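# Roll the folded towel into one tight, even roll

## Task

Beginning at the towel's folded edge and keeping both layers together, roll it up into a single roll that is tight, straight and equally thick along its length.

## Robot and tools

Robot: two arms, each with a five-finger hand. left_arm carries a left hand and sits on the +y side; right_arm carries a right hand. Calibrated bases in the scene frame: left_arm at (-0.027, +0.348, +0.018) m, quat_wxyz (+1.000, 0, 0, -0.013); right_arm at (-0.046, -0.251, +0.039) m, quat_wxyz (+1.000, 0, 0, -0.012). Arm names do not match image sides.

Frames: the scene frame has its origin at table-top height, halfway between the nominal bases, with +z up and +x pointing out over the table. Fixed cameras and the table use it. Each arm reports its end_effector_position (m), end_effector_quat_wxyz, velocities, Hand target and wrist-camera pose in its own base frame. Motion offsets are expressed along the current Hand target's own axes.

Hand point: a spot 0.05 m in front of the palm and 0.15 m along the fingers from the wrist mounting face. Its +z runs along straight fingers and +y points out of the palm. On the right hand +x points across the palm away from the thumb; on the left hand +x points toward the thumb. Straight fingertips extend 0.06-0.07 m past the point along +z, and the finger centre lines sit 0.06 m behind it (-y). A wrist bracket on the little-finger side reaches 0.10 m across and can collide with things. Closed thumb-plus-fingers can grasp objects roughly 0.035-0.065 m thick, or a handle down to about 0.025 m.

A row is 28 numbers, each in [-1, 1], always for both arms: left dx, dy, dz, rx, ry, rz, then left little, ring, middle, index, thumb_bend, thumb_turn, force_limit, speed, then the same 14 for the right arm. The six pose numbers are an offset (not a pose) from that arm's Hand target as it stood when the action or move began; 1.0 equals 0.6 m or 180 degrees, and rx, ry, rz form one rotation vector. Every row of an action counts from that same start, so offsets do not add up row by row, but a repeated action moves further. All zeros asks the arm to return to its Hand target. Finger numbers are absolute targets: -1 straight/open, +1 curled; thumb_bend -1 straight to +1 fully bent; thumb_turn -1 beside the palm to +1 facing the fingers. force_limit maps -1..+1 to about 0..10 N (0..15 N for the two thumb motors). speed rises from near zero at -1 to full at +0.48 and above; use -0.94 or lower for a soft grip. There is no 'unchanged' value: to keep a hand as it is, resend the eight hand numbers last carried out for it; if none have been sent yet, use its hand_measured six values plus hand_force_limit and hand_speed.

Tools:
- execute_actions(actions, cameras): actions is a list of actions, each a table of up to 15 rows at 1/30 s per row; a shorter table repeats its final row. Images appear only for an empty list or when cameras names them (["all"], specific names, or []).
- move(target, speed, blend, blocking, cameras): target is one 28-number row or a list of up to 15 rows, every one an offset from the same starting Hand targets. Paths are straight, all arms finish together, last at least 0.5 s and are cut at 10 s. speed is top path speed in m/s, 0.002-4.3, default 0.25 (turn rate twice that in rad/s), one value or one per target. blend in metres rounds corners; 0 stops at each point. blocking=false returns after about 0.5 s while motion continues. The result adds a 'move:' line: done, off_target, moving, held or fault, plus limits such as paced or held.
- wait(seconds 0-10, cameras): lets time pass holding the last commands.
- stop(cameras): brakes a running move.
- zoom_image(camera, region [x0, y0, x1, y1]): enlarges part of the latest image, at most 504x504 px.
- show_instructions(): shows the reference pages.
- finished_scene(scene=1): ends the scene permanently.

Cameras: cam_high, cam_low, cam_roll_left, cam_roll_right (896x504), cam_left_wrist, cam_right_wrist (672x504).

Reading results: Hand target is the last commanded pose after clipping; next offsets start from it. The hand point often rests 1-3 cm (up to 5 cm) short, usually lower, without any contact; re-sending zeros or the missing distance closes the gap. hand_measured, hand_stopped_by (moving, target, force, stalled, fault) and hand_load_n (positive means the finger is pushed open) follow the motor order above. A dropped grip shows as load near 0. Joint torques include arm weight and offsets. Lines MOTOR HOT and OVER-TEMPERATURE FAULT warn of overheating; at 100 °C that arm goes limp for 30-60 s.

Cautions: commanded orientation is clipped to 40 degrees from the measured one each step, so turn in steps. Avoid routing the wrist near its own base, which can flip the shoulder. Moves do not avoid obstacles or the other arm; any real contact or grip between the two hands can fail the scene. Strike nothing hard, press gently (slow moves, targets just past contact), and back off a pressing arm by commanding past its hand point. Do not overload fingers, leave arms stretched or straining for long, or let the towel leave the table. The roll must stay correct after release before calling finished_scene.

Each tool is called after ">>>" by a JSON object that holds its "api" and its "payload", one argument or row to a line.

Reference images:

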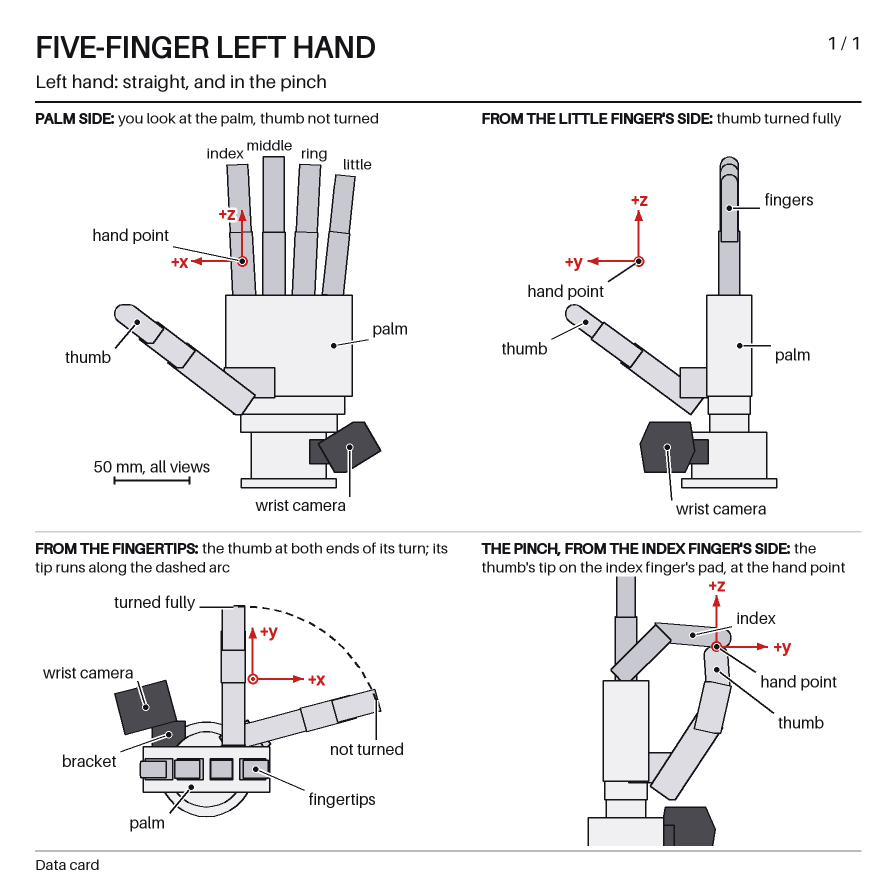

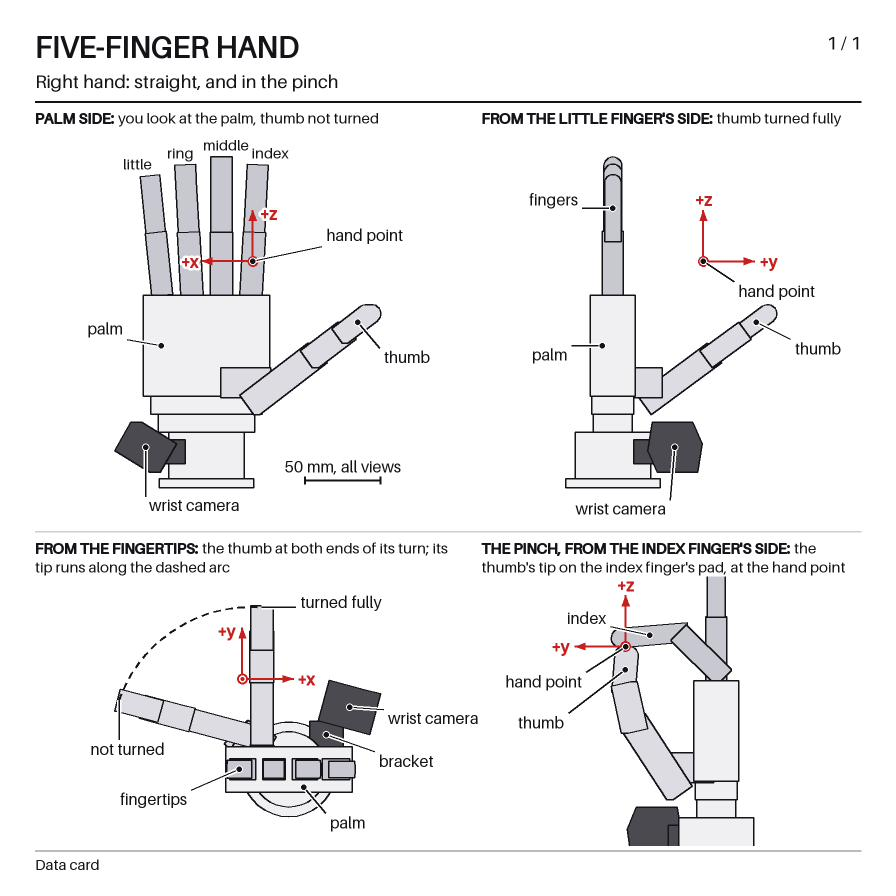

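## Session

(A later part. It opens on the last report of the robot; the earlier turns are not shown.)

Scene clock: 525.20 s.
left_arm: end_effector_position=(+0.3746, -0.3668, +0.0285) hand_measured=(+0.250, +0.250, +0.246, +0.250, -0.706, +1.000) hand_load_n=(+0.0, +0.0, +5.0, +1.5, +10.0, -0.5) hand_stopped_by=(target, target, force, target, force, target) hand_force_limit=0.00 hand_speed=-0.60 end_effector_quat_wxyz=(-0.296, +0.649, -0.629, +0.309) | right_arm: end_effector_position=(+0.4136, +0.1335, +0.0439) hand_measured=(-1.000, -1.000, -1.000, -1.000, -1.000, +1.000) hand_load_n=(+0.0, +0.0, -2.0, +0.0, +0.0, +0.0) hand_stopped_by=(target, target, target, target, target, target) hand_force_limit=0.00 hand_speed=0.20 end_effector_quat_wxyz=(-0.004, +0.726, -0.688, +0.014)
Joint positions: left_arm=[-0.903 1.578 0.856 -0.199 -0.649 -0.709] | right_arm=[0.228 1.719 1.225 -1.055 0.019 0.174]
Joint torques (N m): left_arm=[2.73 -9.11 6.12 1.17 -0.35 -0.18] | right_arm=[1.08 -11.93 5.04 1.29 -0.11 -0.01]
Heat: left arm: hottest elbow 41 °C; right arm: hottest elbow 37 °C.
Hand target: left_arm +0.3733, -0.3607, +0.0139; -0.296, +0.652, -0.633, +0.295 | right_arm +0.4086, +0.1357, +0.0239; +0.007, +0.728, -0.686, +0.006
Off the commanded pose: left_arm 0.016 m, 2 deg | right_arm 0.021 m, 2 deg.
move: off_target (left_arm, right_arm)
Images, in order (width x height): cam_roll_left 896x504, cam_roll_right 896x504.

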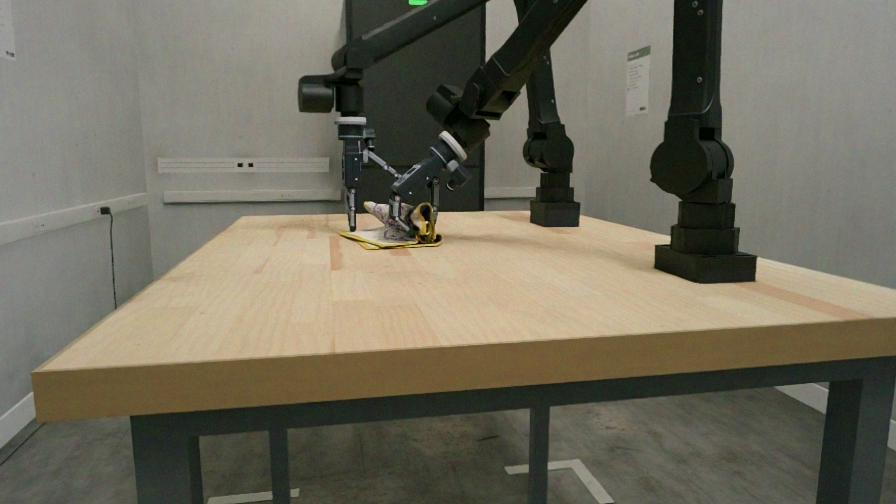

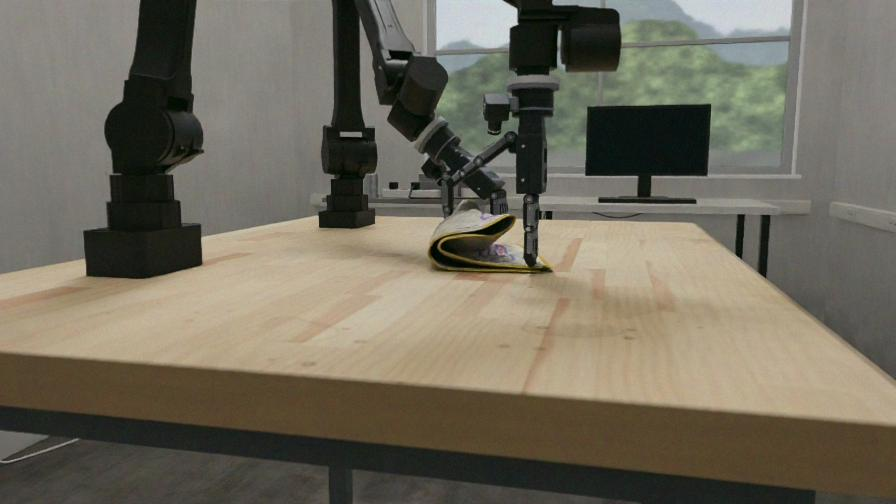

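>>> {"api": "execute_actions", "payload": {
  "actions": []
}}

Scene clock: 535.10 s.
left_arm: end_effector_position=(+0.3746, -0.3668, +0.0285) hand_measured=(+0.250, +0.250, +0.246, +0.250, -0.706, +1.000) hand_load_n=(+0.0, +0.0, +5.5, +1.5, +10.0, -0.5) hand_stopped_by=(target, target, force, target, force, target) hand_force_limit=0.00 hand_speed=-0.60 end_effector_quat_wxyz=(-0.296, +0.649, -0.629, +0.309) | right_arm: end_effector_position=(+0.4136, +0.1335, +0.0439) hand_measured=(-1.000, -1.000, -1.000, -1.000, -1.000, +1.000) hand_load_n=(+0.0, -0.5, -1.5, +0.0, -0.5, +0.0) hand_stopped_by=(target, target, target, target, target, target) hand_force_limit=0.00 hand_speed=0.20 end_effector_quat_wxyz=(-0.004, +0.726, -0.688, +0.014)
Joint positions: left_arm=[-0.903 1.578 0.856 -0.199 -0.649 -0.709] | right_arm=[0.228 1.719 1.225 -1.055 0.019 0.174]
Joint velocities: within noise
Joint torques (N m): left_arm=[2.67 -9.11 6.09 1.11 -0.34 -0.18] | right_arm=[1.26 -11.87 5.01 1.51 -0.11 0.01]
Heat: left arm: hottest elbow 40 °C; right arm: hottest elbow 36 °C.
Hand target: left_arm +0.3733, -0.3607, +0.0139; -0.296, +0.652, -0.633, +0.295 | right_arm +0.4085, +0.1357, +0.0240; +0.007, +0.728, -0.686, +0.005
Off the commanded pose: left_arm 0.016 m, 2 deg | right_arm 0.021 m, 2 deg.

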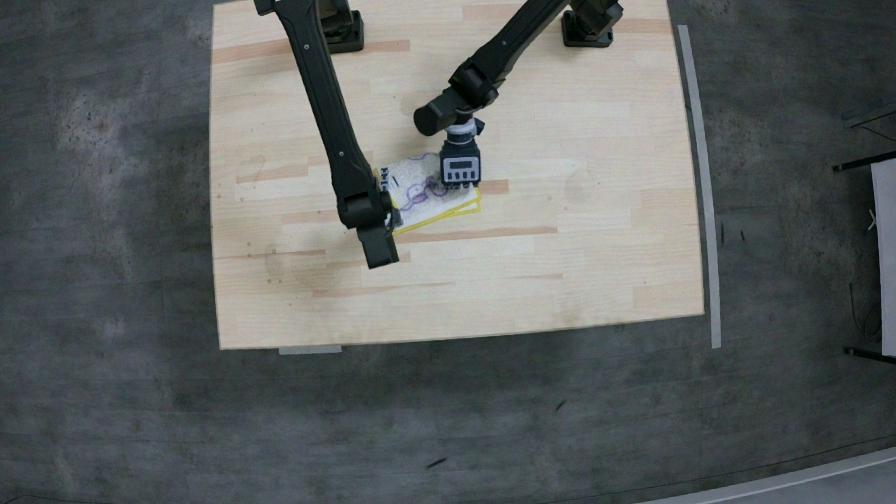

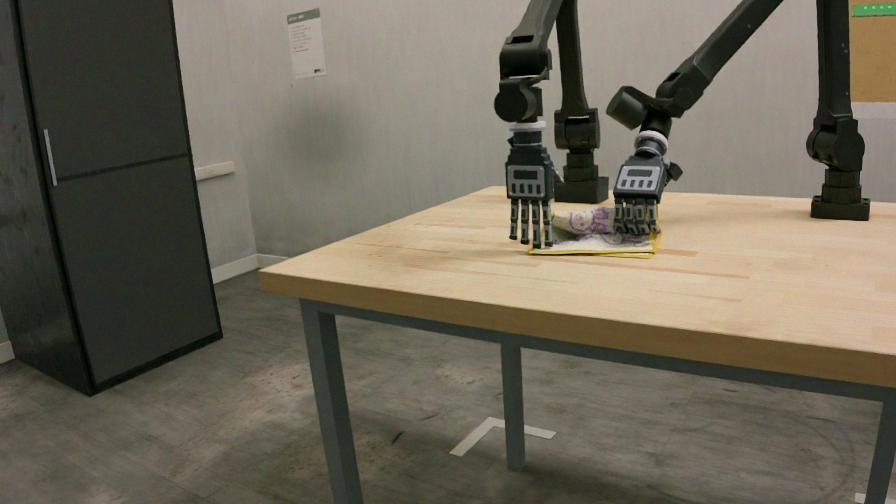

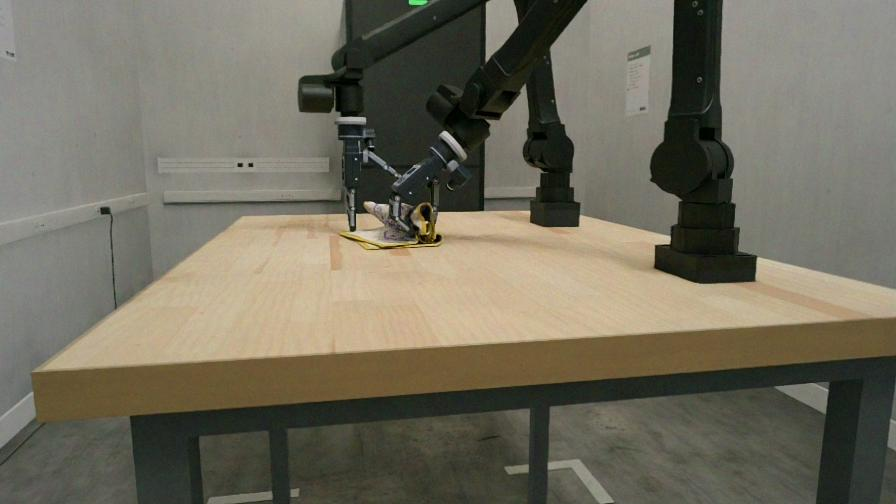

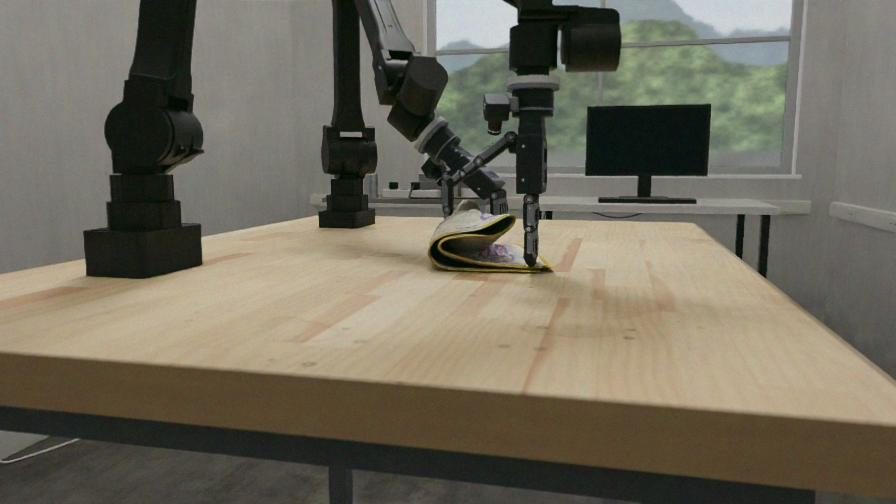

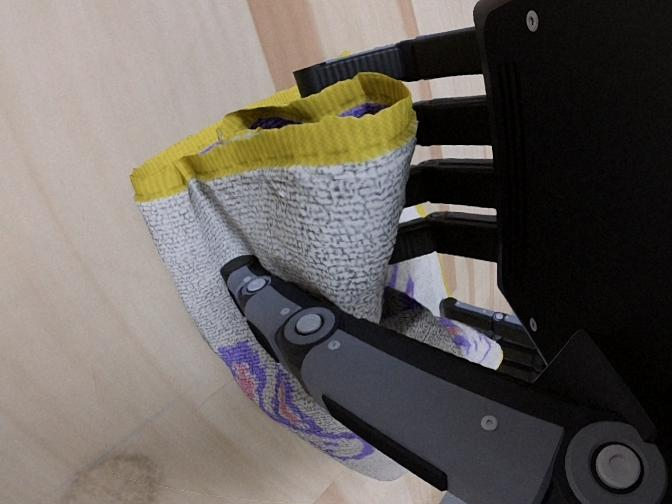

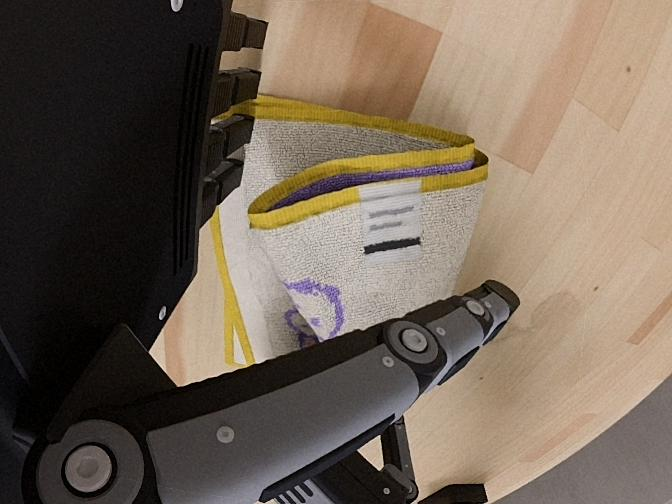

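>>> {"api": "zoom_image", "payload": {
  "camera": "cam_roll_left",
  "region": [310, 130, 490, 270]
}}

>>> {"api": "zoom_image", "payload": {
  "camera": "cam_roll_right",
  "region": [400, 150, 580, 290]
}}

Scaled by 2.800 from the camera's 896x504 image, which has a finer 1280x720 frame.

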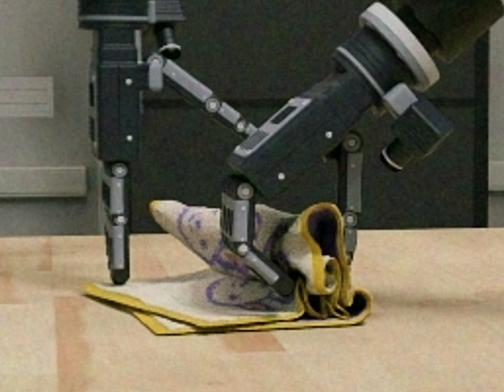

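Scaled by 2.800 from the camera's 896x504 image, which has a finer 1280x720 frame.

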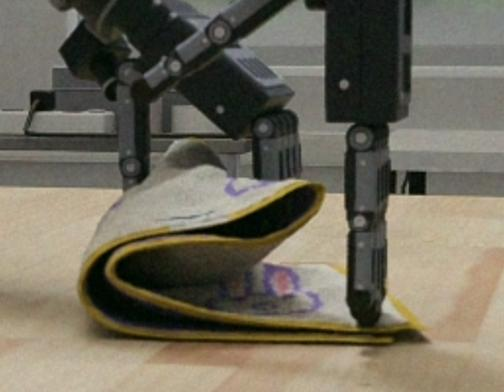

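>>> {"api": "move", "payload": {
  "target": [
    [0,0,0,0,0,0,-0.4,-0.4,-0.4,-0.4,-1,1,0,0,0,0,0,0,0,0,-1,-1,-1,-1,-1,1,0,0.2],
    [0,-0.1,-0.05,0,0,0,-1,-1,-1,-1,-1,1,0,0,0,0,0,0,0,0,-1,-1,-1,-1,-1,1,0,0.2]
  ],
  "speed": 0.15,
  "cameras": ["all"]
}}

Scene clock: 545.20 s.
left_arm: end_effector_position=(+0.3740, -0.3482, +0.0551) hand_measured=(-1.000, -1.000, -1.000, -1.000, -1.000, +1.000) hand_load_n=(+0.0, +0.0, -0.5, +0.0, +0.0, +0.0) hand_stopped_by=(target, target, target, target, target, target) hand_force_limit=0.00 hand_speed=0.00 end_effector_quat_wxyz=(-0.297, +0.650, -0.642, +0.276) | right_arm: end_effector_position=(+0.4151, +0.1339, +0.0437) hand_measured=(-1.000, -1.000, -1.000, -1.000, -1.000, +1.000) hand_load_n=(-0.5, +0.0, -1.0, +0.5, +0.0, +0.0) hand_stopped_by=(target, target, target, target, target, target) hand_force_limit=0.00 hand_speed=0.20 end_effector_quat_wxyz=(-0.006, +0.726, -0.688, +0.015)
Joint positions: left_arm=[-0.875 1.513 0.898 -0.363 -0.63 -0.689] | right_arm=[0.228 1.719 1.225 -1.049 0.019 0.174]
Joint torques (N m): left_arm=[2.9 -11.16 10.39 0.72 -0.43 -0.08] | right_arm=[0.85 -11.69 5.09 1.03 -0.1 0.03]
Heat: left arm: hottest elbow 40 °C; right arm: hottest elbow 36 °C.
Hand target: left_arm +0.3894, -0.3597, +0.0788; -0.296, +0.652, -0.633, +0.295 | right_arm +0.4085, +0.1357, +0.0240; +0.007, +0.728, -0.686, +0.005
Off the commanded pose: left_arm 0.031 m, 2 deg | right_arm 0.021 m, 2 deg.
move: off_target (left_arm, right_arm); target 2's new numbers were sent with left_arm's hand 0.031 m and 2 deg from that target

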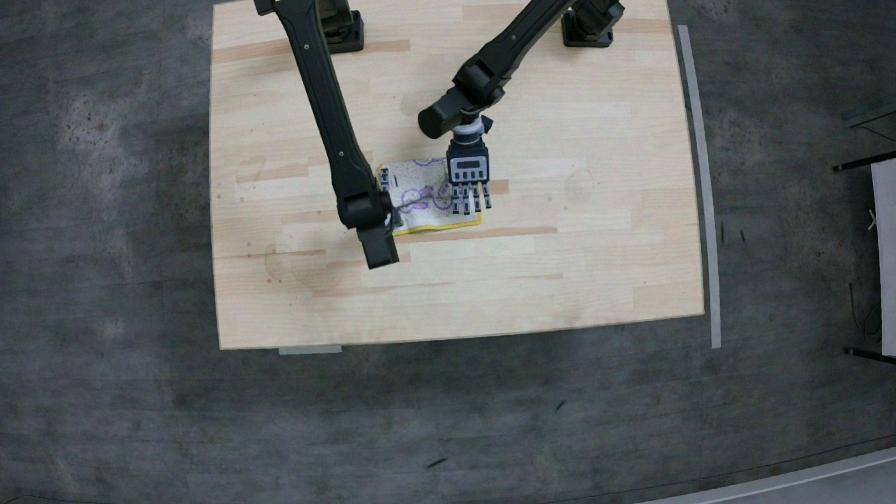

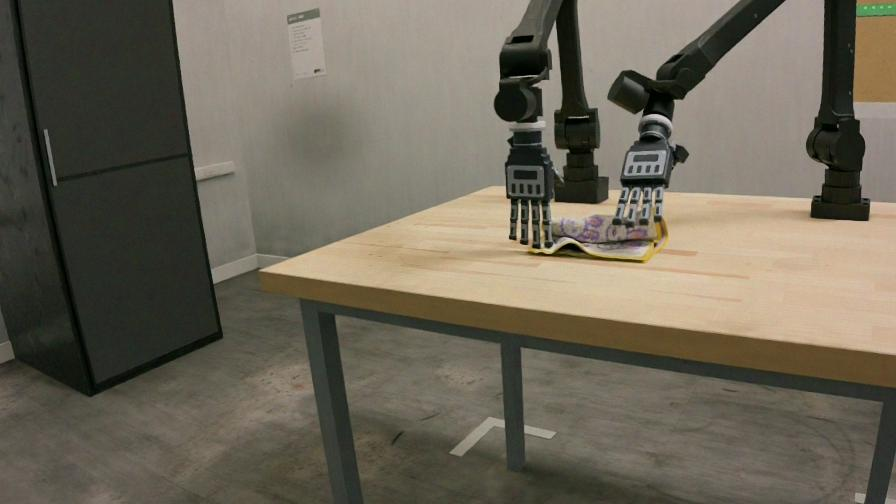

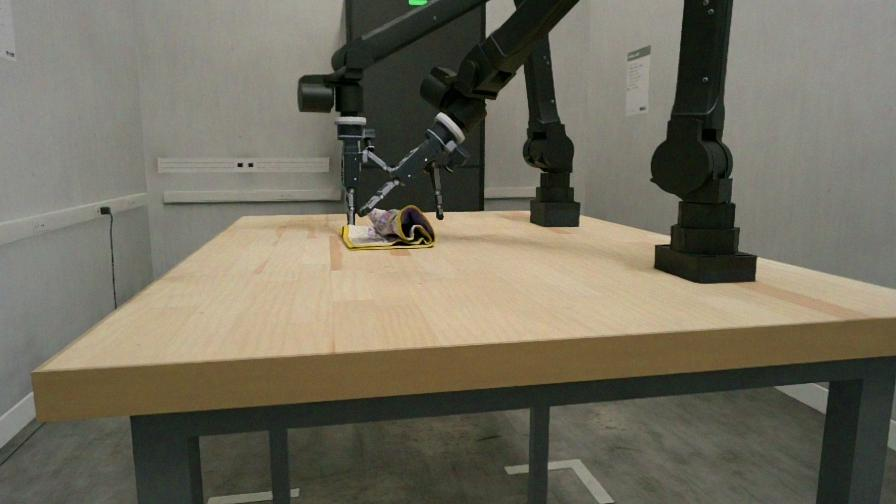

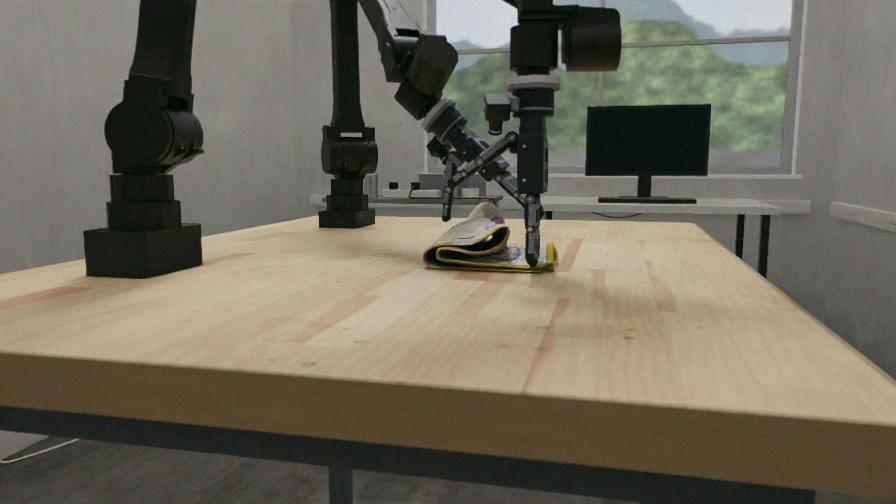

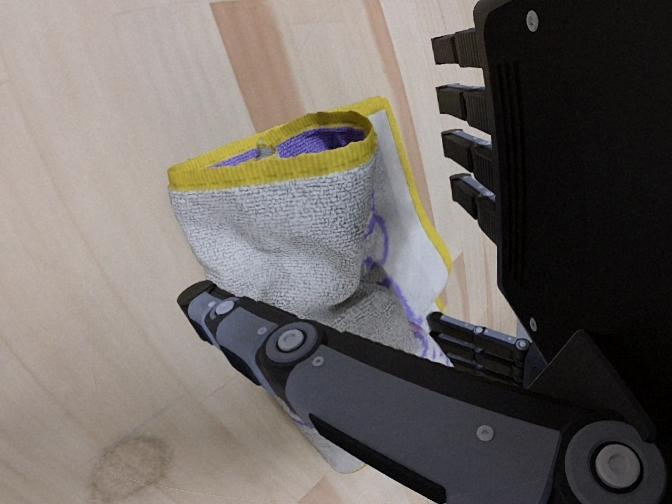

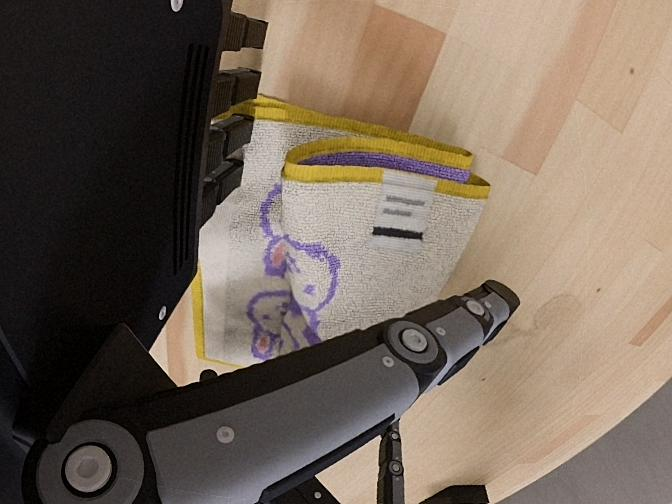

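>>> {"api": "zoom_image", "payload": {
  "camera": "cam_roll_left",
  "region": [310, 150, 490, 270]
}}

>>> {"api": "zoom_image", "payload": {
  "camera": "cam_roll_right",
  "region": [400, 170, 580, 290]
}}

Scaled by 2.800 from the camera's 896x504 image, which has a finer 1280x720 frame.

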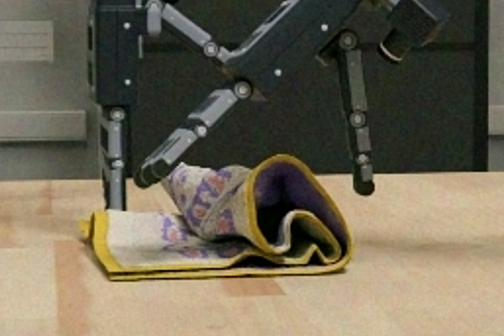

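Scaled by 2.800 from the camera's 896x504 image, which has a finer 1280x720 frame.

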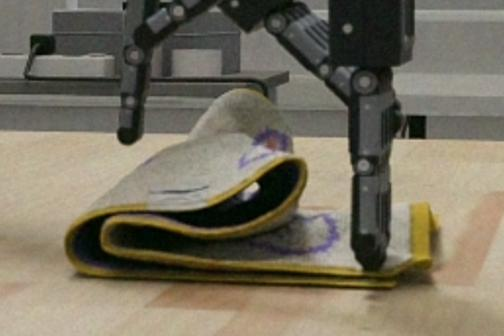

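>>> {"api": "move", "payload": {
  "target": [-0.0167,-0.0723,-0.0695,-0.278,0,0,-1,-1,-1,-1,-1,1,0,0,0,0,0,0,0,0,-1,-1,-1,-1,-1,1,0,0.2],
  "speed": 0.25,
  "cameras": ["cam_roll_left","cam_roll_right"]
}}

Scene clock: 555.50 s.
left_arm: end_effector_position=(+0.3707, -0.3427, +0.1309) hand_measured=(-1.000, -1.000, -1.000, -1.000, -1.000, +1.000) hand_load_n=(+0.0, +0.0, +0.0, +0.0, +0.0, +0.0) hand_stopped_by=(target, target, target, target, target, target) hand_force_limit=0.00 hand_speed=0.00 end_effector_quat_wxyz=(+0.007, +0.716, -0.697, -0.011) | right_arm: end_effector_position=(+0.4151, +0.1339, +0.0437) hand_measured=(-1.000, -1.000, -1.000, -1.000, -1.000, +1.000) hand_load_n=(+0.0, +0.0, -1.0, +0.0, -0.5, +0.0) hand_stopped_by=(target, target, target, target, target, target) hand_force_limit=0.00 hand_speed=0.20 end_effector_quat_wxyz=(-0.006, +0.726, -0.688, +0.015)
Joint positions: left_arm=[-0.62 1.775 1.538 -1.357 0.011 -0.647] | right_arm=[0.228 1.719 1.225 -1.049 0.019 0.174]
Joint torques (N m): left_arm=[2.67 -12.86 11.21 -0.29 0.14 -0.09] | right_arm=[1.32 -12.22 5.2 1.24 -0.08 0.02]
Heat: left arm: hottest elbow 42 °C; right arm: hottest elbow 36 °C.
Hand target: left_arm +0.3859, -0.3493, +0.1388; +0.007, +0.716, -0.698, -0.001 | right_arm +0.4085, +0.1357, +0.0240; +0.007, +0.728, -0.686, +0.005
Off the commanded pose: left_arm 0.018 m, 1 deg | right_arm 0.021 m, 2 deg.
move: off_target (left_arm, right_arm)
Images, in order (width x height): cam_roll_left 896x504, cam_roll_right 896x504.

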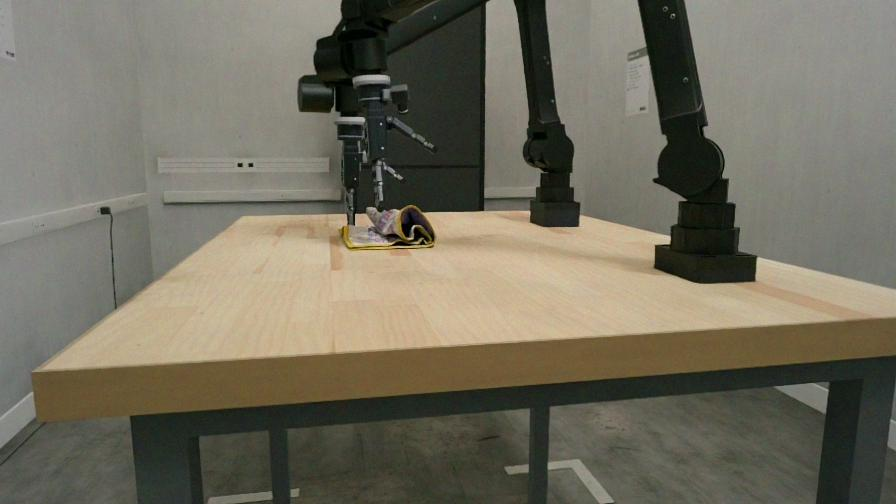

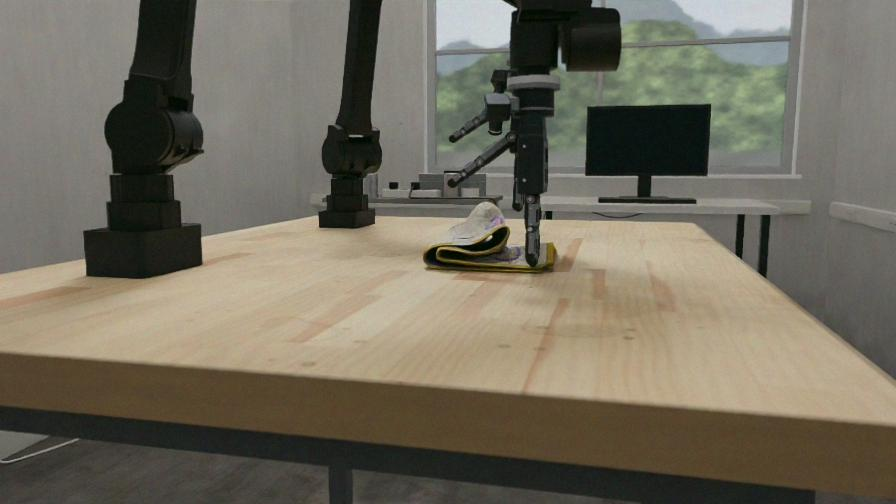

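>>> {"api": "zoom_image", "payload": {
  "camera": "cam_roll_left",
  "region": [310, 130, 490, 270]
}}

Scaled by 2.800 from the camera's 896x504 image, which has a finer 1280x720 frame.

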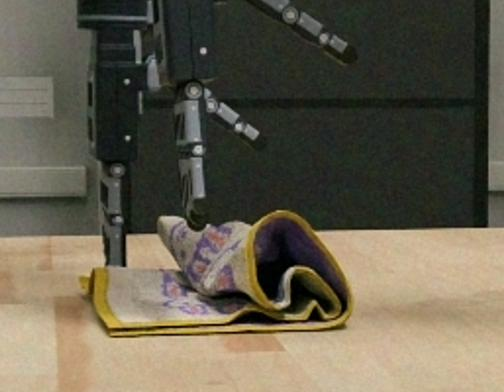

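>>> {"api": "move", "payload": {
  "target": [0,-0.02,0.07,0,0,0,-1,-1,-1,-1,-1,1,0,0,0,0,0,0,0,0,-1,-1,-1,-1,-1,1,0,0.2],
  "speed": 0.15,
  "cameras": ["cam_roll_left","cam_roll_right"]
}}

>>> {"api": "zoom_image", "payload": {
  "camera": "cam_roll_left",
  "region": [310, 130, 490, 270]
}}

Scene clock: 560.07 s.
left_arm: end_effector_position=(+0.3873, -0.3489, +0.1001) hand_measured=(-1.000, -1.000, -1.000, -1.000, -1.000, +1.000) hand_load_n=(+0.0, +0.0, +0.0, +0.0, +0.0, +0.0) hand_stopped_by=(target, target, target, target, target, target) hand_force_limit=0.00 hand_speed=0.00 end_effector_quat_wxyz=(+0.006, +0.715, -0.699, -0.006) | right_arm: end_effector_position=(+0.4151, +0.1339, +0.0437) hand_measured=(-1.000, -1.000, -1.000, -1.000, -1.000, +1.000) hand_load_n=(+0.0, +0.0, -1.0, +0.0, +0.0, +0.0) hand_stopped_by=(target, target, target, target, target, target) hand_force_limit=0.00 hand_speed=0.20 end_effector_quat_wxyz=(-0.006, +0.726, -0.688, +0.015)
Joint positions: left_arm=[-0.612 1.834 1.538 -1.289 0.011 -0.635] | right_arm=[0.228 1.719 1.225 -1.049 0.019 0.174]
Joint torques (N m): left_arm=[3.14 -13.92 8.5 0.58 0.14 -0.09] | right_arm=[0.79 -11.63 5.18 1.25 -0.07 0.03]
Heat: left arm: hottest elbow 43 °C; right arm: hottest elbow 36 °C.
Hand target: left_arm +0.3973, -0.3494, +0.0967; +0.007, +0.716, -0.698, -0.001 | right_arm +0.4085, +0.1357, +0.0240; +0.007, +0.728, -0.686, +0.005
Off the commanded pose: left_arm 0.011 m, 1 deg | right_arm 0.021 m, 2 deg.
move: off_target (left_arm, right_arm)
Images, in order (width x height): cam_roll_left 896x504, cam_roll_right 896x504.

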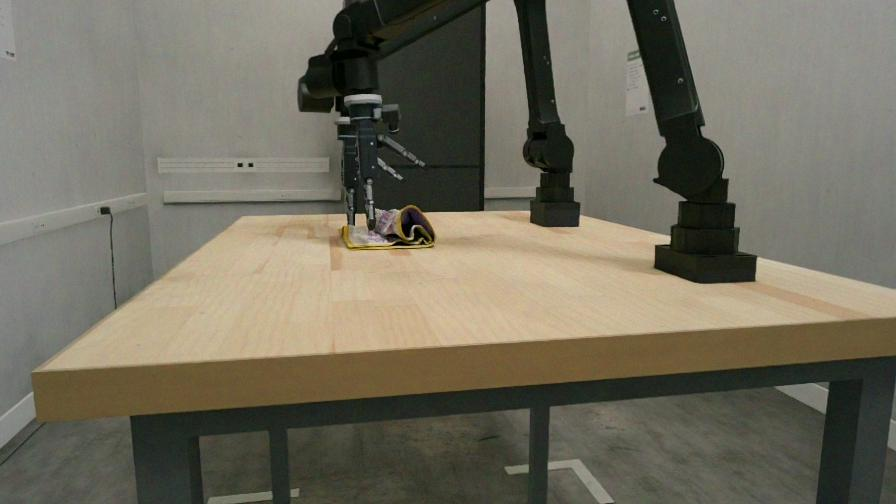

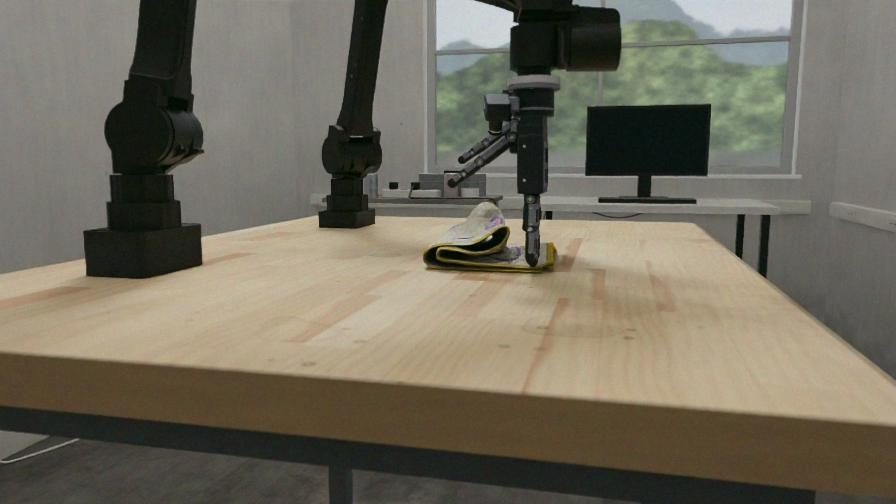

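Scaled by 2.800 from the camera's 896x504 image, which has a finer 1280x720 frame.

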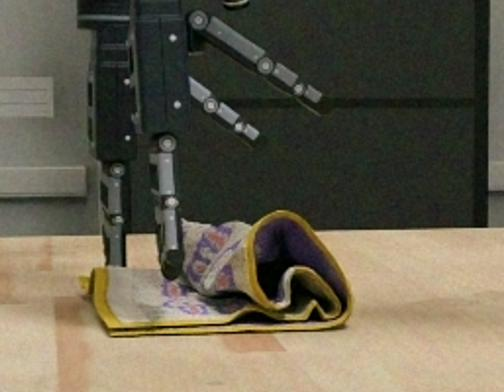

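>>> {"api": "move", "payload": {
  "target": [
    [0,0.0667,0.02,0,0,0,-1,-1,-1,-1,-1,1,0,0,0,0,0,0,0,0,-1,-1,-1,-1,-1,1,0,0.2],
    [0,0.15,-0.02,0,0,0,-1,-1,-1,-1,-1,1,0,0,0,0,0,0,0,0,-1,-1,-1,-1,-1,1,0,0.2],
    [0,0.25,-0.08,0,0,0,-1,-1,-1,-1,-1,1,0,0,0,0,0,0,0,0,-1,-1,-1,-1,-1,1,0,0.2],
    [0,0.35,-0.08,0,0,0,-1,-1,-1,-1,-1,1,0,0,0,0,0,0,0,0,-1,-1,-1,-1,-1,1,0,0.2]
  ],
  "speed": 0.15,
  "blend": 0.02,
  "cameras": ["all"]
}}

Scene clock: 564.50 s.
left_arm: end_effector_position=(+0.1935, -0.3561, +0.1432) hand_measured=(-1.000, -1.000, -1.000, -1.000, -1.000, +1.000) hand_load_n=(+0.0, +0.5, +0.0, +0.0, +0.0, +0.0) hand_stopped_by=(target, target, target, target, target, target) hand_force_limit=0.00 hand_speed=0.00 end_effector_quat_wxyz=(+0.007, +0.715, -0.699, -0.001) | right_arm: end_effector_position=(+0.4151, +0.1339, +0.0437) hand_measured=(-1.000, -1.000, -1.000, -1.000, -1.000, +1.000) hand_load_n=(+0.0, +0.0, -1.0, +0.0, +0.0, +0.0) hand_stopped_by=(target, target, target, target, target, target) hand_force_limit=0.00 hand_speed=0.20 end_effector_quat_wxyz=(-0.006, +0.726, -0.688, +0.015)
Joint positions: left_arm=[-0.9 1.449 1.173 -1.294 0.014 -0.923] | right_arm=[0.228 1.719 1.225 -1.049 0.019 0.174]
Joint torques (N m): left_arm=[1.49 -11.11 6.99 -0.21 0.04 -0.22] | right_arm=[0.85 -11.63 5.14 1.21 -0.09 0.01]
Heat: left arm: hottest elbow 42 °C; right arm: hottest elbow 36 °C.
Hand target: left_arm +0.1879, -0.3542, +0.1470; +0.007, +0.716, -0.698, -0.001 | right_arm +0.4085, +0.1357, +0.0240; +0.007, +0.728, -0.686, +0.005
Off the commanded pose: left_arm 0.007 m, 0 deg | right_arm 0.021 m, 2 deg.
move: off_target (right_arm)

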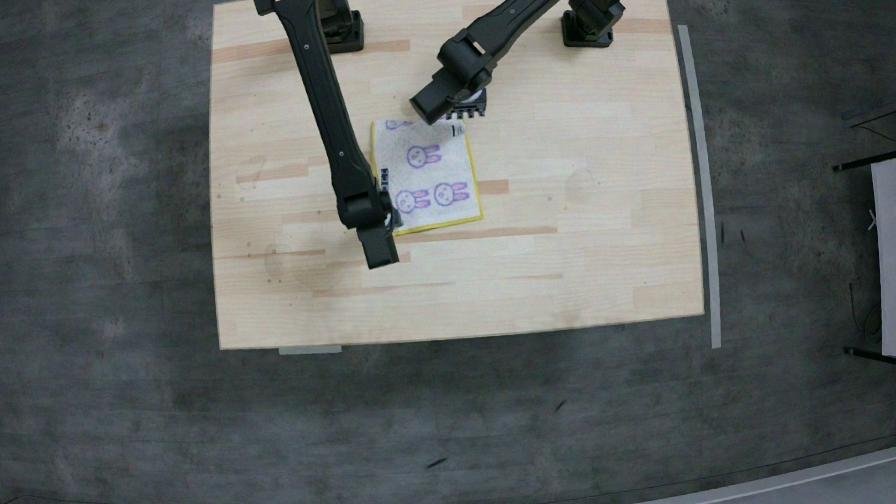

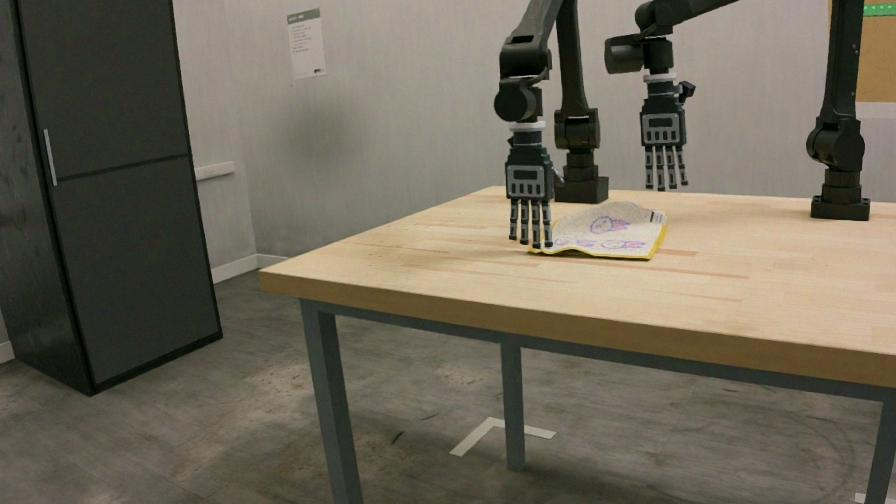

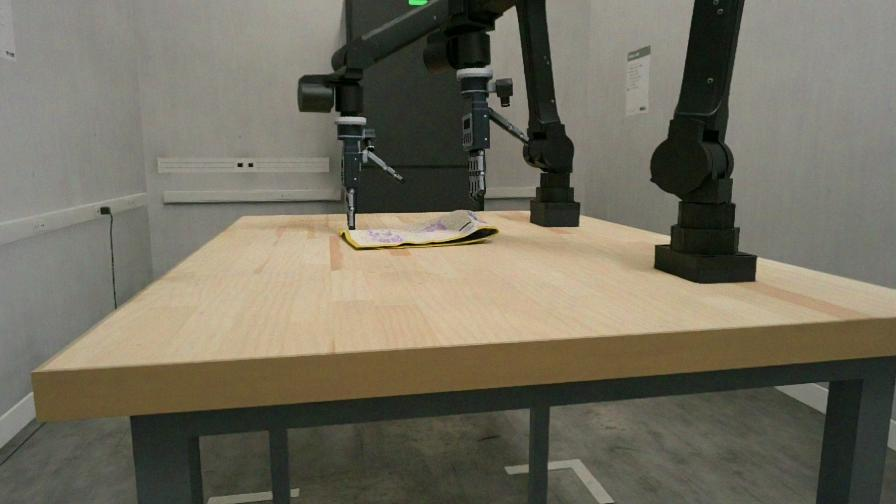

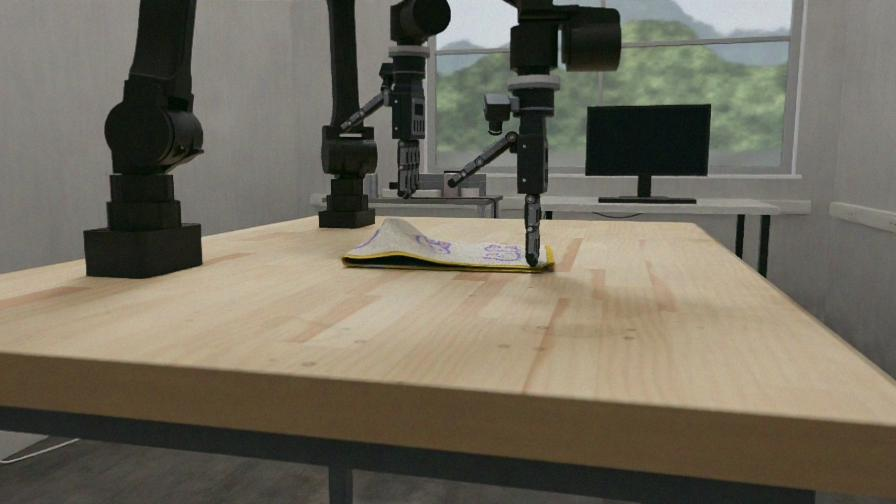

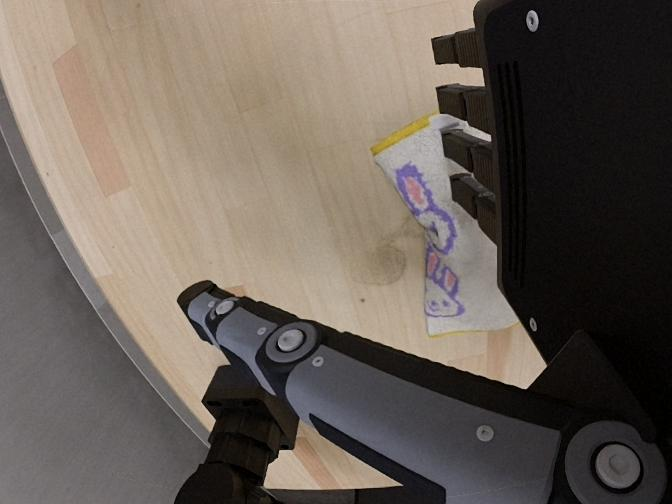

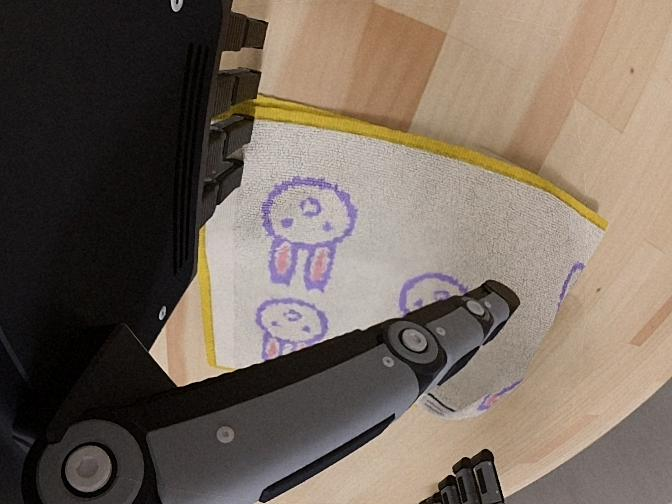

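>>> {"api": "zoom_image", "payload": {
  "camera": "cam_high",
  "region": [330, 80, 530, 260]
}}

>>> {"api": "zoom_image", "payload": {
  "camera": "cam_roll_left",
  "region": [320, 180, 520, 280]
}}

>>> {"api": "zoom_image", "payload": {
  "camera": "cam_roll_right",
  "region": [320, 190, 580, 290]
}}

Scaled by 2.520 from the camera's 896x504 image, which has a finer 1280x720 frame.

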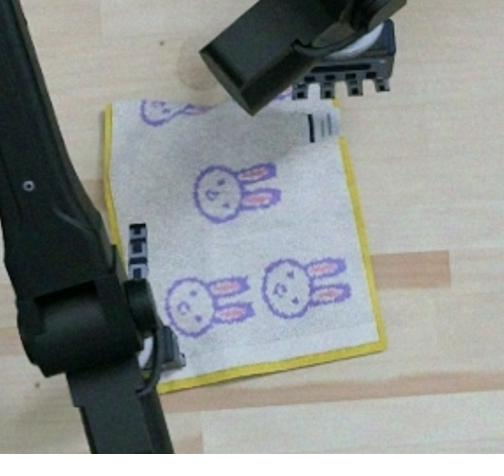

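Scaled by 2.520 from the camera's 896x504 image, which has a finer 1280x720 frame.

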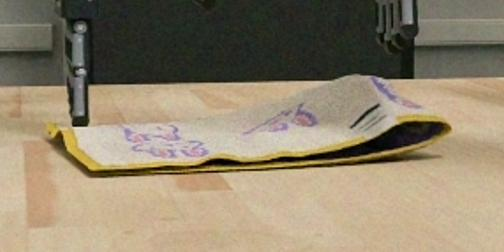

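Scaled by 1.938 from the camera's 896x504 image, which has a finer 1280x720 frame.

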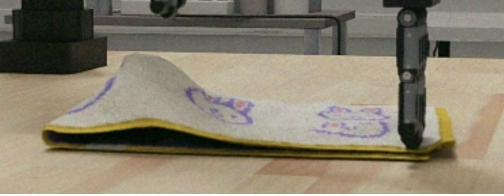

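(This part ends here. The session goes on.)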